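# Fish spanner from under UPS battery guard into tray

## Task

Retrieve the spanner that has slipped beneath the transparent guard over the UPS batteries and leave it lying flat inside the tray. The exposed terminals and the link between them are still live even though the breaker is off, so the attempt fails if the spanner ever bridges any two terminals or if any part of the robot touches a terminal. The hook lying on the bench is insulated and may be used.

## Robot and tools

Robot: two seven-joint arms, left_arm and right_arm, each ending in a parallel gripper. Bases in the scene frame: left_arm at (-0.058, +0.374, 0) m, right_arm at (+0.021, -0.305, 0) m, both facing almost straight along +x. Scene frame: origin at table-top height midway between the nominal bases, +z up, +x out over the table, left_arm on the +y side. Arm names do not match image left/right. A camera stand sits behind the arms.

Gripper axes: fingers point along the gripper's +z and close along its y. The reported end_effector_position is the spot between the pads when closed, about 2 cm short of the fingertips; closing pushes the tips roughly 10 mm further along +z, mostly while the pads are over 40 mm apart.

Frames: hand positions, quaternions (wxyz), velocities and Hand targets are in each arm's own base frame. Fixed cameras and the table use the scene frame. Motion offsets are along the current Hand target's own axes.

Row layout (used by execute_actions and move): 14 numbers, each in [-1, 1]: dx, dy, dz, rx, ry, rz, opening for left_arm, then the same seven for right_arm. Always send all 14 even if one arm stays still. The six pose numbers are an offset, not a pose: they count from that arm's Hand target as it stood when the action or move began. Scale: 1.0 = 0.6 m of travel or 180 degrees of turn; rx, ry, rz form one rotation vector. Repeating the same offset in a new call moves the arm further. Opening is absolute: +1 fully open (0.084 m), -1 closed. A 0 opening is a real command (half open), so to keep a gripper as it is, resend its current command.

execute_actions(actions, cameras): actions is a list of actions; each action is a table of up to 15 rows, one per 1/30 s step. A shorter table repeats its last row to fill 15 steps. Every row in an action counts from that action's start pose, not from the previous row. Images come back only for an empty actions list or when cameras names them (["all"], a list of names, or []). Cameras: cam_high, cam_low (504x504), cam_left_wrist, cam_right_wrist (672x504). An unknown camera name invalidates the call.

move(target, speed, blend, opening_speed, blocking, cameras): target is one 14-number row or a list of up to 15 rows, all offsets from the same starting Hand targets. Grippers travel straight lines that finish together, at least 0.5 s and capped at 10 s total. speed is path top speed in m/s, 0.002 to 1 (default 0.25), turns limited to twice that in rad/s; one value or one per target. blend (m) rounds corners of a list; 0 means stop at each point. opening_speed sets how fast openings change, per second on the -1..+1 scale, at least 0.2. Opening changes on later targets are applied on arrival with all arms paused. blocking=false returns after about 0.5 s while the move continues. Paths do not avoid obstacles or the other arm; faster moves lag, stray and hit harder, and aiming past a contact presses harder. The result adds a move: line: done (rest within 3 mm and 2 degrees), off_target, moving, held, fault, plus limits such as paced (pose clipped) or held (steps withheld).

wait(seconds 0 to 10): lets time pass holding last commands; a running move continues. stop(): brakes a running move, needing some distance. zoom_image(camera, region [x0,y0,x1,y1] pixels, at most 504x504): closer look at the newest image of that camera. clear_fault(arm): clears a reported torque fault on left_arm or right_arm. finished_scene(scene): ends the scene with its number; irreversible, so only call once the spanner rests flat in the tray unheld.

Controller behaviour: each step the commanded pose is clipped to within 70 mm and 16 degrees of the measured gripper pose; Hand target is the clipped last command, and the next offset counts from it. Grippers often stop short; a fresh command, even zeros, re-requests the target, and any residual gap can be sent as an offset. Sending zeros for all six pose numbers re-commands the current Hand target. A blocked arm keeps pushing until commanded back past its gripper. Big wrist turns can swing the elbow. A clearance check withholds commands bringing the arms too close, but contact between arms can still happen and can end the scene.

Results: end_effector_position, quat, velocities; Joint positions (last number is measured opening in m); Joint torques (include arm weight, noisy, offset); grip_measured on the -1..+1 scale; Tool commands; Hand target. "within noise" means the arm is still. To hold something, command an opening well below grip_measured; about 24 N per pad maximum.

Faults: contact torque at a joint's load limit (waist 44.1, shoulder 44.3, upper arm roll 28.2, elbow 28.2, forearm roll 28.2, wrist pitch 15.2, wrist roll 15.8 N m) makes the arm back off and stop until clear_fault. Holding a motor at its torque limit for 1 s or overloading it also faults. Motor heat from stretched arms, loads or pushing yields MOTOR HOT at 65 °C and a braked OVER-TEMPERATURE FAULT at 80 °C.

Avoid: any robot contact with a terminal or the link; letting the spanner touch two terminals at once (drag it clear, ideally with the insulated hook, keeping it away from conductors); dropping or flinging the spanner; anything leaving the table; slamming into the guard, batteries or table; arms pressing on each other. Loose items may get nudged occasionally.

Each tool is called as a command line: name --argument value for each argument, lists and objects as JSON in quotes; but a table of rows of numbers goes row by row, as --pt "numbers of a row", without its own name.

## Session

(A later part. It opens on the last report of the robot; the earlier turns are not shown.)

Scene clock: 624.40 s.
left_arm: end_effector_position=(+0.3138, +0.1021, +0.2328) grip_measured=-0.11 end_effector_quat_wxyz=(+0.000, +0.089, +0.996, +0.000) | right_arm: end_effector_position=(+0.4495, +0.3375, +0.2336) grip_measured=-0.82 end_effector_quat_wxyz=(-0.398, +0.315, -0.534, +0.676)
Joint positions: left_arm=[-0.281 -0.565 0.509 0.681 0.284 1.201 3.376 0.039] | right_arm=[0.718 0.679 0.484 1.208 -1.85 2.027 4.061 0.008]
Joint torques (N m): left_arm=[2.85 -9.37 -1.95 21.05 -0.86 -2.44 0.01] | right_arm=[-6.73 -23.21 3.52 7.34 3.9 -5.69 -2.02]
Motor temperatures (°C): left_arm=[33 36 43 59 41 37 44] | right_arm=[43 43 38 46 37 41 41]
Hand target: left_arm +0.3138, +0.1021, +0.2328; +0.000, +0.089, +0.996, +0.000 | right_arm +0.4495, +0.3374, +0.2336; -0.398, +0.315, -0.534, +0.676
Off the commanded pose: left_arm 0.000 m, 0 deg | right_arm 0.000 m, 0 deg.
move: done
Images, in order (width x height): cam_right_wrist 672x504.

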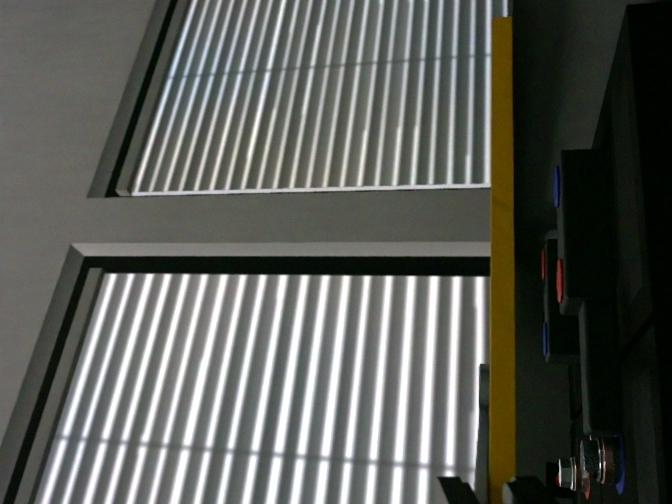

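move --target '[0,0,0,0,0,0,-0.1,0,0,0,0,0,0,-0.3]' --opening_speed 0.3 --cameras '["cam_right_wrist"]'

zoom_image --camera "cam_right_wrist" --region '[420, 350, 600, 504]'

Scene clock: 633.43 s.
left_arm: end_effector_position=(+0.3138, +0.1021, +0.2328) grip_measured=-0.11 end_effector_quat_wxyz=(+0.000, +0.089, +0.996, +0.000) | right_arm: end_effector_position=(+0.4495, +0.3374, +0.2336) grip_measured=-0.32 end_effector_quat_wxyz=(-0.398, +0.315, -0.534, +0.676)
Joint positions: left_arm=[-0.281 -0.565 0.509 0.681 0.284 1.201 3.376 0.039] | right_arm=[0.718 0.679 0.483 1.208 -1.85 2.027 4.061 0.03]
Joint torques (N m): left_arm=[3.17 -9.34 -1.55 21.06 -1.31 -2.4 0.02] | right_arm=[4.46 -34.29 2.24 18.37 -3.55 4.17 -0.6]
Motor temperatures (°C): left_arm=[33 36 43 59 41 37 44] | right_arm=[43 43 38 46 38 41 41]
Hand target: left_arm +0.3138, +0.1021, +0.2328; +0.000, +0.089, +0.996, +0.000 | right_arm +0.4495, +0.3374, +0.2336; -0.398, +0.315, -0.534, +0.676
Off the commanded pose: left_arm 0.000 m, 0 deg | right_arm 0.000 m, 0 deg.
move: done
Images, in order (width x height): cam_right_wrist 672x504.

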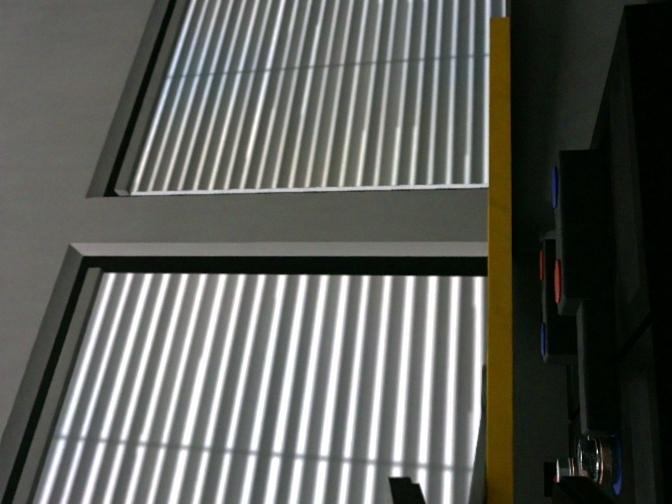

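Scaled by 2.800.

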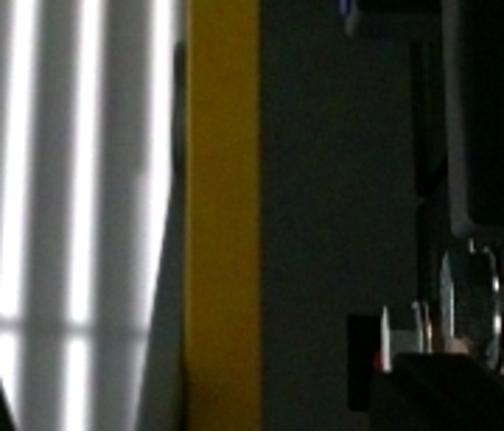

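move --pt "0 0 0 0 0 0 -0.1 0 0 -0.1167 0 0 0 -0.3" --pt "0 0 0 0 0 0 -0.1 0.0005 -0.2312 -0.0612 0 0 0 -0.3" --pt "0 0 0 0 0 0 -0.1 0.0028 -0.1815 0.1469 -0.4328 0.4481 0.3545 -0.3" --speed '[0.08,0.2,0.5]' --blend '[0.01,0.03,0]' --cameras '["cam_right_wrist","cam_high"]'

Scene clock: 670.80 s.
left_arm: end_effector_position=(+0.3138, +0.1021, +0.2328) grip_measured=-0.11 end_effector_quat_wxyz=(+0.000, +0.089, +0.996, +0.000) | right_arm: end_effector_position=(+0.5018, +0.3066, +0.3599) grip_measured=-0.32 end_effector_quat_wxyz=(+0.000, +0.267, +0.964, +0.001)
Joint positions: left_arm=[-0.281 -0.565 0.509 0.681 0.284 1.201 3.376 0.039] | right_arm=[0.037 0.589 0.899 2.128 -0.454 1.716 4.455 0.03]
Joint torques (N m): left_arm=[2.43 -8.95 -1.6 20.72 -1.54 -2.27 0.08] | right_arm=[-4.42 -33.88 7.13 16.42 2.62 -4.07 1.73]
Motor temperatures (°C): left_arm=[33 36 43 59 41 37 44] | right_arm=[43 45 38 49 38 41 40]
Hand target: left_arm +0.3138, +0.1021, +0.2328; +0.000, +0.089, +0.996, +0.000 | right_arm +0.5018, +0.3066, +0.3599; +0.000, +0.267, +0.964, +0.001
Off the commanded pose: left_arm 0.000 m, 0 deg | right_arm 0.000 m, 0 deg.
move: done
Images, in order (width x height): cam_high 504x504, cam_right_wrist 672x504.

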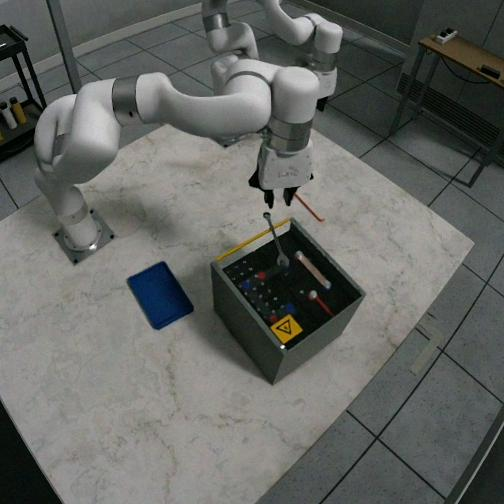

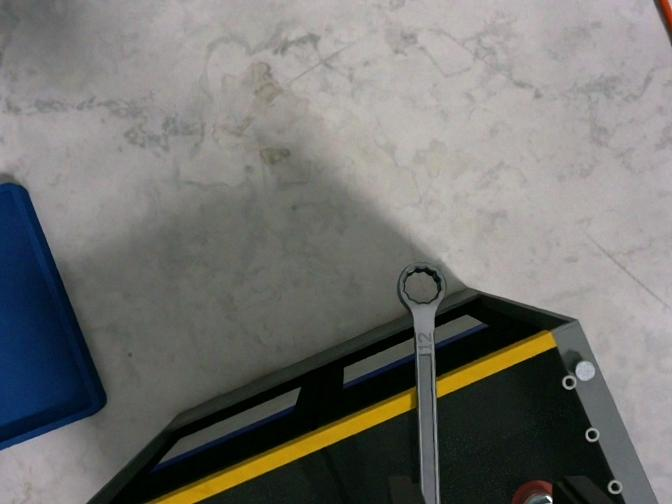

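move --target '[0,0,0,0,0,0,-0.1,-0.028,0.0045,0.1,0,0,-0.0106,-0.3]' --speed 0.12 --cameras '["cam_right_wrist"]'

Scene clock: 698.17 s.
left_arm: end_effector_position=(+0.3138, +0.1021, +0.2328) grip_measured=-0.11 end_effector_quat_wxyz=(+0.000, +0.089, +0.996, +0.000) | right_arm: end_effector_position=(+0.5176, +0.3004, +0.2999) grip_measured=-0.32 end_effector_quat_wxyz=(+0.000, +0.251, +0.968, +0.001)
Joint positions: left_arm=[-0.281 -0.565 0.509 0.681 0.284 1.201 3.376 0.039] | right_arm=[-0.054 0.594 0.905 1.934 -0.455 1.541 4.422 0.03]
Joint torques (N m): left_arm=[2.35 -9.11 -1.74 20.66 -1.69 -2.43 0.2] | right_arm=[-4.19 -22.66 3.46 17.64 -2.28 -4.02 -1.95]
Motor temperatures (°C): left_arm=[33 36 43 59 41 37 44] | right_arm=[43 45 39 49 37 41 40]
Hand target: left_arm +0.3138, +0.1021, +0.2328; +0.000, +0.089, +0.996, +0.000 | right_arm +0.5176, +0.3003, +0.2999; +0.000, +0.251, +0.968, +0.001
Off the commanded pose: left_arm 0.000 m, 0 deg | right_arm 0.000 m, 0 deg.
move: done
Images, in order (width x height): cam_right_wrist 672x504.

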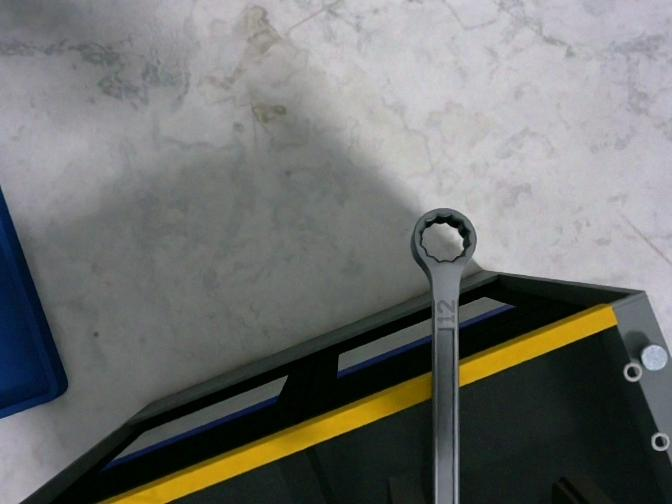

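move --target '[0,0,0,0,0,0,-0.1,0,-0.0025,0.0657,0,0,0,-0.4]' --speed 0.05 --cameras '["cam_right_wrist"]'

zoom_image --camera "cam_right_wrist" --region '[340, 380, 600, 504]'

Scene clock: 711.47 s.
left_arm: end_effector_position=(+0.3138, +0.1021, +0.2328) grip_measured=-0.11 end_effector_quat_wxyz=(+0.000, +0.089, +0.996, +0.000) | right_arm: end_effector_position=(+0.5169, +0.2991, +0.2605) grip_measured=-0.42 end_effector_quat_wxyz=(+0.000, +0.251, +0.968, +0.001)
Joint positions: left_arm=[-0.281 -0.565 0.509 0.681 0.284 1.201 3.376 0.039] | right_arm=[-0.102 0.588 0.908 1.797 -0.456 1.424 4.436 0.026]
Joint torques (N m): left_arm=[2.34 -9 -1.6 20.4 -1.7 -2.4 0.27] | right_arm=[-4.39 -27.76 3.83 17.95 -2.33 -4.11 1.98]
Motor temperatures (°C): left_arm=[33 36 43 59 41 37 44] | right_arm=[43 45 39 49 37 41 40]
Hand target: left_arm +0.3138, +0.1021, +0.2328; +0.000, +0.089, +0.996, +0.000 | right_arm +0.5169, +0.2991, +0.2605; +0.000, +0.251, +0.968, +0.001
Off the commanded pose: left_arm 0.000 m, 0 deg | right_arm 0.000 m, 0 deg.
move: done
Images, in order (width x height): cam_right_wrist 672x504.

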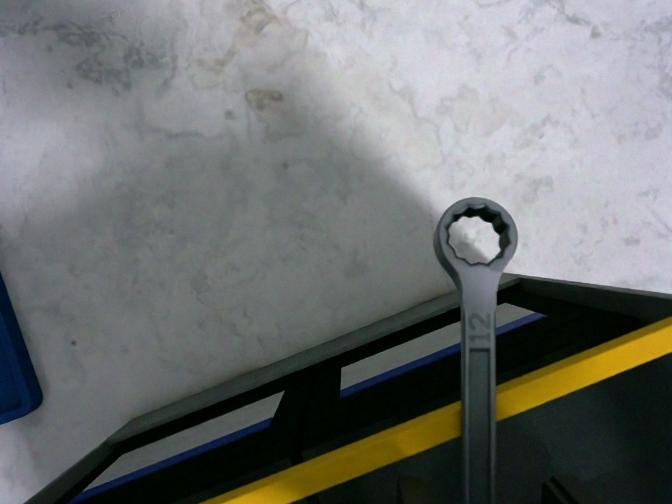

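Scaled by 1.938.

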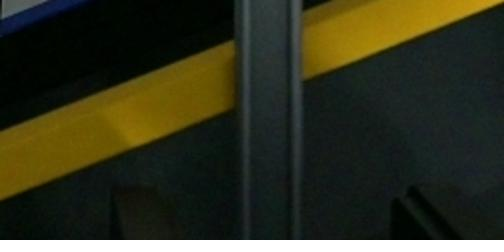

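move --target '[0,0,0,0,0,0,-0.1,0,0,0.0042,0,0,0,-0.4]' --speed 0.02

move --target '[0,0,0,0,0,0,-0.1,0,0,0,0,0,0,-1]' --opening_speed 0.8 --cameras '["cam_right_wrist"]'

Scene clock: 723.90 s.
left_arm: end_effector_position=(+0.3138, +0.1021, +0.2328) grip_measured=-0.11 end_effector_quat_wxyz=(+0.000, +0.089, +0.996, +0.000) | right_arm: end_effector_position=(+0.5169, +0.2991, +0.2579) grip_measured=-0.42 end_effector_quat_wxyz=(+0.000, +0.251, +0.968, +0.001)
Joint positions: left_arm=[-0.281 -0.565 0.509 0.681 0.284 1.201 3.376 0.039] | right_arm=[-0.104 0.588 0.907 1.79 -0.457 1.417 4.437 0.026]
Joint torques (N m): left_arm=[1.95 -9.2 -1.86 20.37 -1.72 -2.4 0.31] | right_arm=[-4.38 -22.02 3.87 18 -2.33 -4.13 2.02]
Motor temperatures (°C): left_arm=[33 36 43 59 41 37 44] | right_arm=[43 44 38 49 37 41 40]
Hand target: left_arm +0.3138, +0.1021, +0.2328; +0.000, +0.089, +0.996, +0.000 | right_arm +0.5169, +0.2991, +0.2579; +0.000, +0.251, +0.968, +0.001
Off the commanded pose: left_arm 0.000 m, 0 deg | right_arm 0.000 m, 0 deg.
move: done

Scene clock: 724.87 s.
left_arm: end_effector_position=(+0.3138, +0.1021, +0.2328) grip_measured=-0.11 end_effector_quat_wxyz=(+0.000, +0.089, +0.996, +0.000) | right_arm: end_effector_position=(+0.5169, +0.2991, +0.2579) grip_measured=-0.84 end_effector_quat_wxyz=(+0.000, +0.251, +0.968, +0.001)
Joint positions: left_arm=[-0.281 -0.565 0.509 0.681 0.284 1.201 3.376 0.039] | right_arm=[-0.104 0.588 0.907 1.79 -0.457 1.417 4.437 0.007]
Joint torques (N m): left_arm=[1.85 -9.39 -1.81 20.26 -1.72 -2.33 0.25] | right_arm=[-4.05 -22.51 3.97 18.33 -2.27 -3.75 1.88]
Motor temperatures (°C): left_arm=[33 36 43 59 41 37 44] | right_arm=[43 44 38 49 37 41 40]
Hand target: left_arm +0.3138, +0.1021, +0.2328; +0.000, +0.089, +0.996, +0.000 | right_arm +0.5169, +0.2991, +0.2579; +0.000, +0.251, +0.968, +0.001
Off the commanded pose: left_arm 0.000 m, 0 deg | right_arm 0.000 m, 0 deg.
move: done
Images, in order (width x height): cam_right_wrist 672x504.

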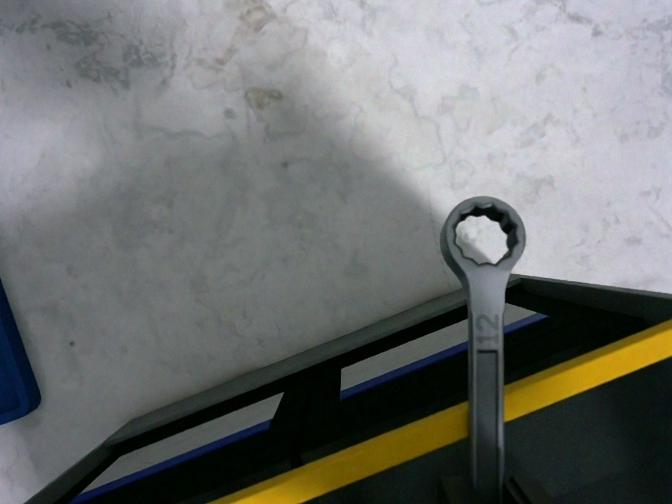

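move --target '[0,0,0,0,0,0,-0.1,0,0,-0.1,0,0,0,-1]' --speed 0.06 --cameras '["cam_right_wrist","cam_high"]'

zoom_image --camera "cam_high" --region '[200, 150, 360, 310]'

Scene clock: 731.23 s.
left_arm: end_effector_position=(+0.3138, +0.1021, +0.2328) grip_measured=-0.11 end_effector_quat_wxyz=(+0.000, +0.089, +0.996, +0.000) | right_arm: end_effector_position=(+0.5169, +0.2990, +0.3179) grip_measured=-0.84 end_effector_quat_wxyz=(+0.000, +0.251, +0.968, +0.001)
Joint positions: left_arm=[-0.281 -0.565 0.509 0.681 0.284 1.201 3.376 0.039] | right_arm=[-0.034 0.596 0.904 1.995 -0.456 1.595 4.414 0.007]
Joint torques (N m): left_arm=[1.77 -9.24 -1.94 20.2 -1.6 -2.27 0.23] | right_arm=[4.74 -22.99 3.31 22.51 -2.31 -0.65 -1.92]
Motor temperatures (°C): left_arm=[33 36 43 59 41 37 44] | right_arm=[43 44 38 50 37 41 40]
Hand target: left_arm +0.3138, +0.1021, +0.2328; +0.000, +0.089, +0.996, +0.000 | right_arm +0.5169, +0.2990, +0.3179; +0.000, +0.251, +0.968, +0.001
Off the commanded pose: left_arm 0.000 m, 0 deg | right_arm 0.000 m, 0 deg.
move: done
Images, in order (width x height): cam_high 504x504, cam_right_wrist 672x504.

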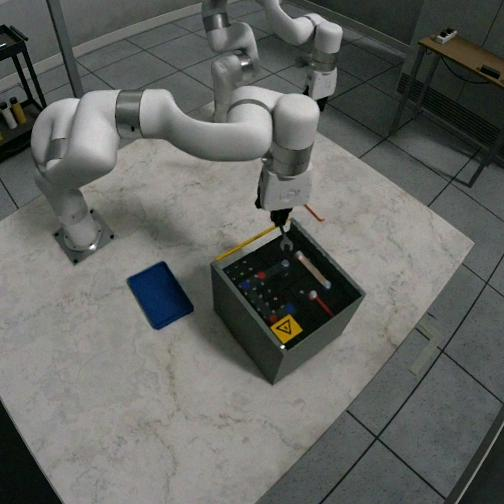

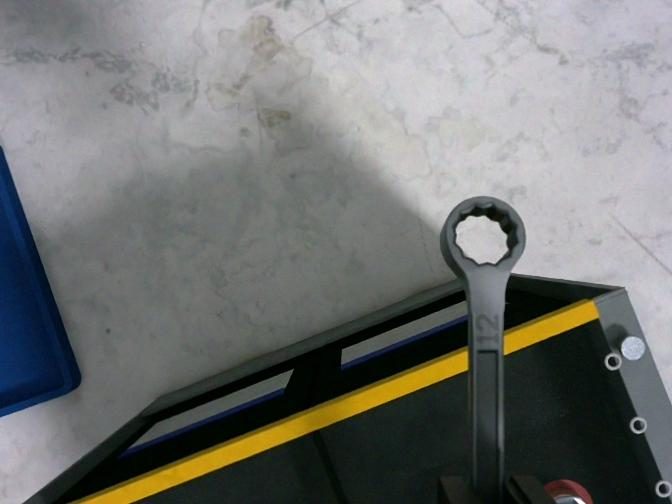

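Scaled by 3.150.

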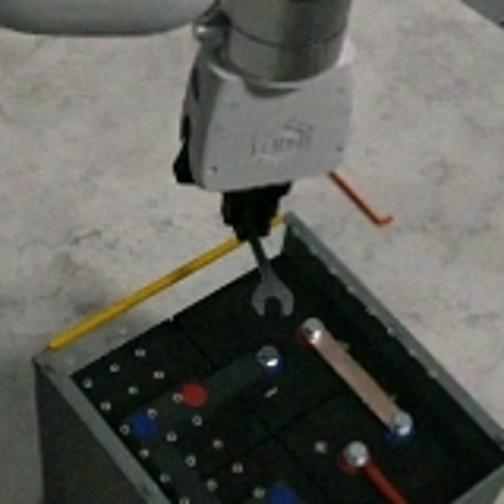

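move --pt "0 0 0 0 0 0 -0.1 0.0672 -0.4872 0 0 0 -0.1056 -1" --pt "0 0 0 0 0 0 -0.1 0.0672 -0.4872 0.22 0 0 -0.1056 -1" --speed '[0.25,0.2]' --blend '[0.02,0]' --cameras '["cam_right_wrist","cam_high"]'

zoom_image --camera "cam_high" --region '[90, 200, 250, 360]'

Scene clock: 750.57 s.
left_arm: end_effector_position=(+0.3138, +0.1021, +0.2328) grip_measured=-0.11 end_effector_quat_wxyz=(+0.000, +0.089, +0.996, +0.000) | right_arm: end_effector_position=(+0.3396, +0.0633, +0.1856) grip_measured=-0.84 end_effector_quat_wxyz=(+0.000, +0.088, +0.996, +0.001)
Joint positions: left_arm=[-0.281 -0.565 0.509 0.681 0.284 1.201 3.376 0.039] | right_arm=[-0.591 -0.508 0.716 0.629 0.377 1.058 3.185 0.007]
Joint torques (N m): left_arm=[1.52 -9.24 -1.86 20 -1.79 -2.26 0.25] | right_arm=[-4.09 -0.09 -1.98 18.71 -2.51 -4.06 1.94]
Motor temperatures (°C): left_arm=[33 36 43 58 41 37 44] | right_arm=[43 44 38 51 37 40 40]
Hand target: left_arm +0.3138, +0.1021, +0.2328; +0.000, +0.089, +0.996, +0.000 | right_arm +0.3396, +0.0633, +0.1856; +0.000, +0.088, +0.996, +0.001
Off the commanded pose: left_arm 0.000 m, 0 deg | right_arm 0.000 m, 0 deg.
move: done
Images, in order (width x height): cam_high 504x504, cam_right_wrist 672x504.

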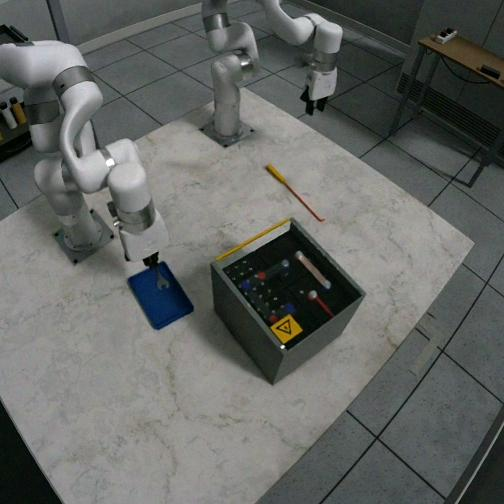

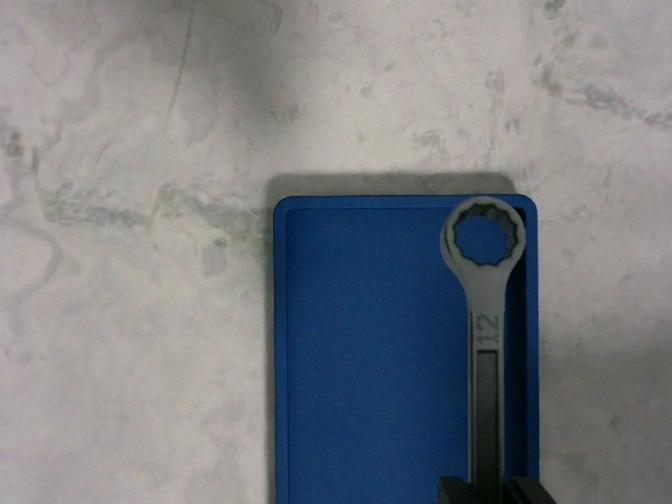

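Scaled by 3.150.

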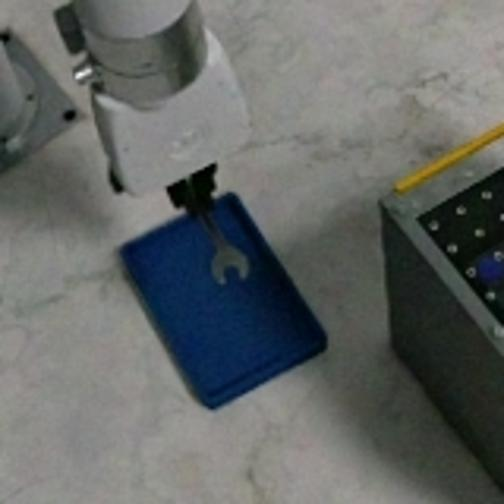

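move --target '[0,0,0,0,0,0,-0.1,-0.0058,0.005,0.193,0,0,0,-1]' --speed 0.2 --cameras '["cam_right_wrist","cam_high"]'

zoom_image --camera "cam_high" --region '[110, 240, 210, 340]'

Scene clock: 764.53 s.
left_arm: end_effector_position=(+0.3138, +0.1021, +0.2328) grip_measured=-0.11 end_effector_quat_wxyz=(+0.000, +0.089, +0.996, +0.000) | right_arm: end_effector_position=(+0.3436, +0.0658, +0.0698) grip_measured=-0.84 end_effector_quat_wxyz=(+0.000, +0.088, +0.996, +0.001)
Joint positions: left_arm=[-0.281 -0.565 0.509 0.681 0.284 1.201 3.376 0.039] | right_arm=[-0.7 -0.175 0.918 0.48 0.25 0.602 3.321 0.007]
Joint torques (N m): left_arm=[1.15 -9.41 -1.93 19.83 -1.7 -2.27 0.44] | right_arm=[-4.2 -2.73 0.45 20.25 -2.35 -4 1.92]
Motor temperatures (°C): left_arm=[33 36 43 58 41 37 44] | right_arm=[43 43 38 50 37 40 40]
Hand target: left_arm +0.3138, +0.1021, +0.2328; +0.000, +0.089, +0.996, +0.000 | right_arm +0.3435, +0.0658, +0.0698; +0.000, +0.088, +0.996, +0.001
Off the commanded pose: left_arm 0.000 m, 0 deg | right_arm 0.000 m, 0 deg.
move: done
Images, in order (width x height): cam_high 504x504, cam_right_wrist 672x504.

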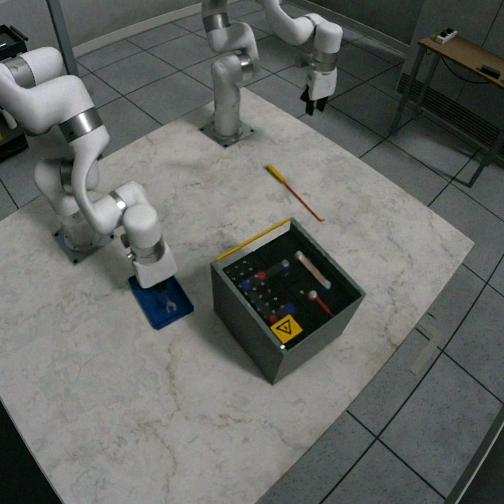

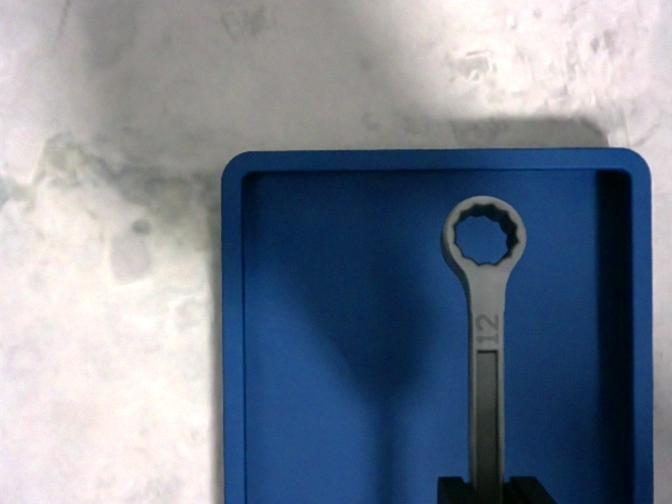

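Scaled by 5.040.

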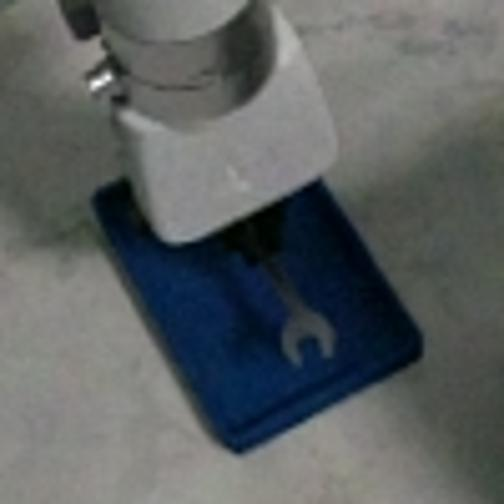

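move --target '[0,0,0,0,0,0,-0.1,0,-0.0008,0.0717,0,0,0,-1]' --speed 0.06 --cameras '["cam_right_wrist"]'

move --target '[0,0,0,0,0,0,-0.1,0,0,0.0017,0,0,0,-1]' --speed 0.02 --cameras '["cam_right_wrist"]'

Scene clock: 780.57 s.
left_arm: end_effector_position=(+0.3138, +0.1021, +0.2328) grip_measured=-0.11 end_effector_quat_wxyz=(+0.000, +0.089, +0.996, +0.000) | right_arm: end_effector_position=(+0.3435, +0.0654, +0.0268) grip_measured=-0.84 end_effector_quat_wxyz=(+0.000, +0.088, +0.996, +0.001)
Joint positions: left_arm=[-0.281 -0.565 0.509 0.681 0.284 1.201 3.376 0.039] | right_arm=[-0.773 0.054 0.942 0.458 -0.102 0.427 3.579 0.007]
Joint torques (N m): left_arm=[0.94 -9.16 -1.95 19.73 -1.75 -2.31 0.37] | right_arm=[3.36 1.86 -4.04 4.12 -2.49 2.81 2.07]
Motor temperatures (°C): left_arm=[33 36 43 58 41 37 44] | right_arm=[43 42 38 50 37 40 40]
Hand target: left_arm +0.3138, +0.1021, +0.2328; +0.000, +0.089, +0.996, +0.000 | right_arm +0.3435, +0.0654, +0.0268; +0.000, +0.088, +0.996, +0.001
Off the commanded pose: left_arm 0.000 m, 0 deg | right_arm 0.000 m, 0 deg.
move: done
Images, in order (width x height): cam_right_wrist 672x504.

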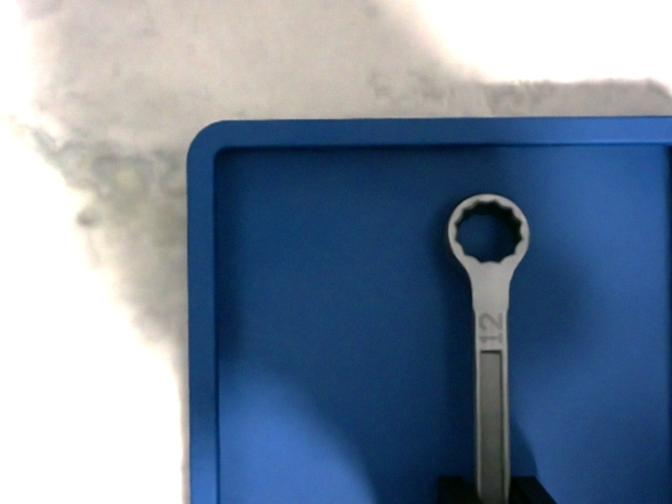

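Scene clock: 781.27 s.
left_arm: end_effector_position=(+0.3138, +0.1021, +0.2328) grip_measured=-0.11 end_effector_quat_wxyz=(+0.000, +0.089, +0.996, +0.000) | right_arm: end_effector_position=(+0.3434, +0.0654, +0.0257) grip_measured=-0.84 end_effector_quat_wxyz=(+0.000, +0.088, +0.996, +0.001)
Joint positions: left_arm=[-0.281 -0.565 0.509 0.681 0.284 1.201 3.376 0.039] | right_arm=[-0.771 0.06 0.938 0.458 -0.115 0.424 3.588 0.007]
Joint torques (N m): left_arm=[1.02 -9.3 -1.87 19.81 -1.73 -2.18 0.42] | right_arm=[4.51 -4.53 -1.94 17.71 -2.43 -4.48 1.97]
Motor temperatures (°C): left_arm=[33 36 43 58 41 37 44] | right_arm=[43 42 38 50 37 40 40]
Hand target: left_arm +0.3138, +0.1021, +0.2328; +0.000, +0.089, +0.996, +0.000 | right_arm +0.3435, +0.0654, +0.0257; +0.000, +0.088, +0.996, +0.001
Off the commanded pose: left_arm 0.000 m, 0 deg | right_arm 0.000 m, 0 deg.
move: done
Images, in order (width x height): cam_right_wrist 672x504.

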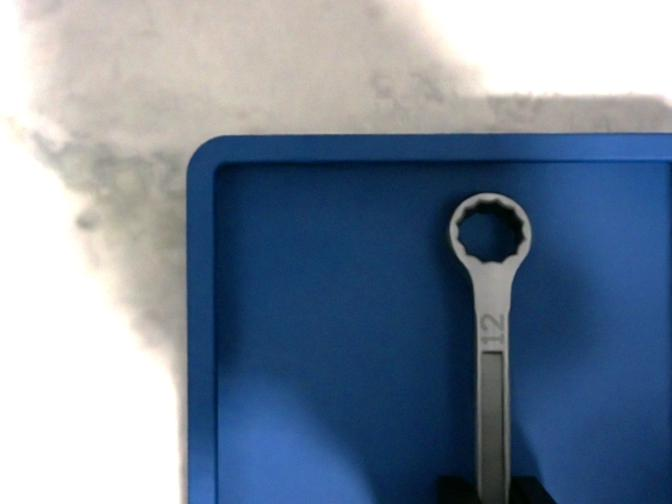

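move --pt "0 0 0 0 0 0 -0.1 0 0 0 0 0 0 -0.4" --pt "0 0 0 0 0 0 -0.1 0 0 -0.15 0 0 0 -0.4" --speed '[0.02,0.08]' --opening_speed 0.4 --cameras '["cam_right_wrist","cam_high"]'

zoom_image --camera "cam_high" --region '[110, 240, 210, 340]'

Scene clock: 790.57 s.
left_arm: end_effector_position=(+0.3138, +0.1021, +0.2328) grip_measured=-0.11 end_effector_quat_wxyz=(+0.000, +0.089, +0.996, +0.000) | right_arm: end_effector_position=(+0.3434, +0.0653, +0.1157) grip_measured=-0.42 end_effector_quat_wxyz=(+0.000, +0.088, +0.996, +0.001)
Joint positions: left_arm=[-0.281 -0.565 0.509 0.681 0.284 1.201 3.376 0.039] | right_arm=[-0.652 -0.347 0.85 0.53 0.367 0.799 3.223 0.026]
Joint torques (N m): left_arm=[0.89 -9.03 -2.1 19.61 -1.67 -2.39 0.61] | right_arm=[4.84 -12.36 -5.49 21.76 2.63 -0.5 -1.93]
Motor temperatures (°C): left_arm=[33 36 43 58 41 37 44] | right_arm=[43 42 38 50 37 40 40]
Hand target: left_arm +0.3138, +0.1021, +0.2328; +0.000, +0.089, +0.996, +0.000 | right_arm +0.3435, +0.0653, +0.1157; +0.000, +0.088, +0.996, +0.001
Off the commanded pose: left_arm 0.000 m, 0 deg | right_arm 0.000 m, 0 deg.
move: done
Images, in order (width x height): cam_high 504x504, cam_right_wrist 672x504.

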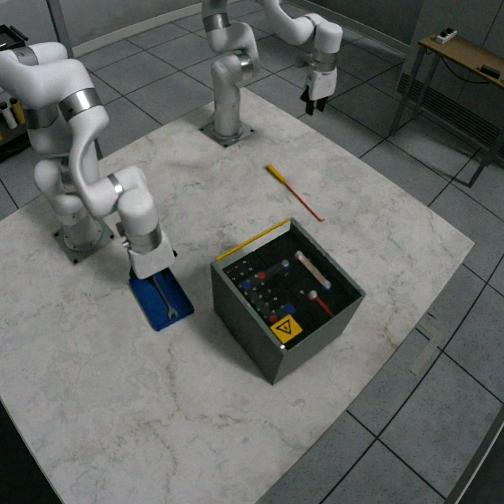

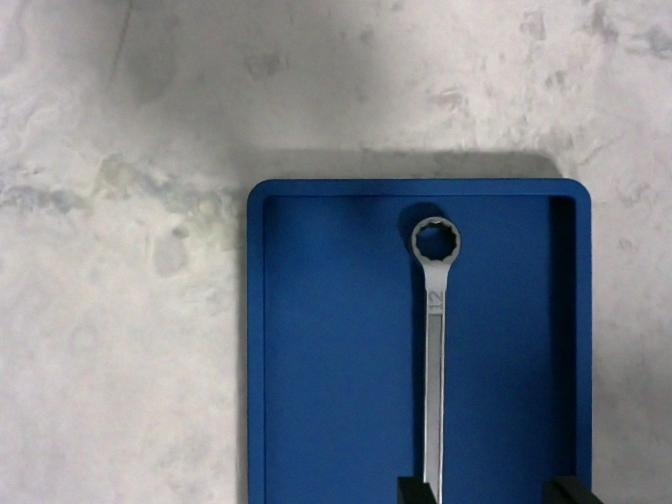

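Scaled by 5.040.

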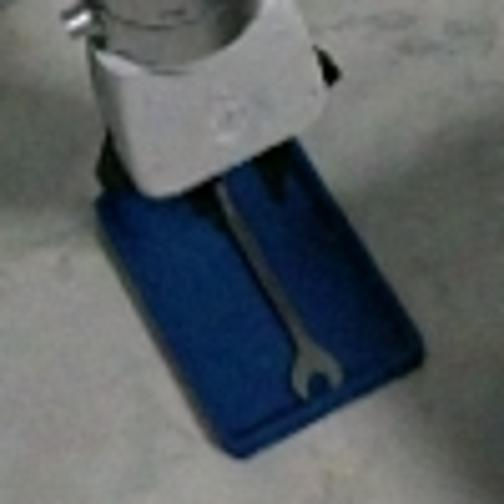

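move --target '[0,0,0,0,0,0,-0.1,-0.05,0,-0.15,0,0,0,-0.4]' --speed 0.25 --cameras '["cam_right_wrist"]'

Scene clock: 796.73 s.
left_arm: end_effector_position=(+0.3138, +0.1021, +0.2328) grip_measured=-0.11 end_effector_quat_wxyz=(+0.000, +0.089, +0.996, +0.000) | right_arm: end_effector_position=(+0.3730, +0.0598, +0.2058) grip_measured=-0.42 end_effector_quat_wxyz=(+0.000, +0.088, +0.996, +0.001)
Joint positions: left_arm=[-0.281 -0.565 0.509 0.681 0.284 1.201 3.376 0.039] | right_arm=[-0.675 -0.407 0.762 0.764 0.316 1.088 3.212 0.026]
Joint torques (N m): left_arm=[0.81 -8.96 -2.28 19.49 -1.57 -2.25 0.35] | right_arm=[-4.15 -2.15 -4.73 23.94 -2.13 -0.58 1.93]
Motor temperatures (°C): left_arm=[33 36 43 58 41 37 44] | right_arm=[43 42 38 51 37 40 40]
Hand target: left_arm +0.3138, +0.1021, +0.2328; +0.000, +0.089, +0.996, +0.000 | right_arm +0.3730, +0.0599, +0.2057; +0.000, +0.088, +0.996, +0.001
Off the commanded pose: left_arm 0.000 m, 0 deg | right_arm 0.000 m, 0 deg.
move: done
Images, in order (width x height): cam_right_wrist 672x504.

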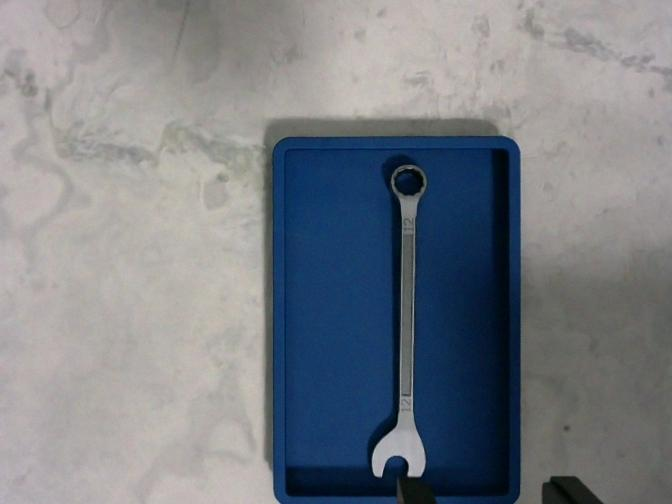

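Spanner lies flat in the tray.

finished_scene --scene 2

The scene is finished: the task was done.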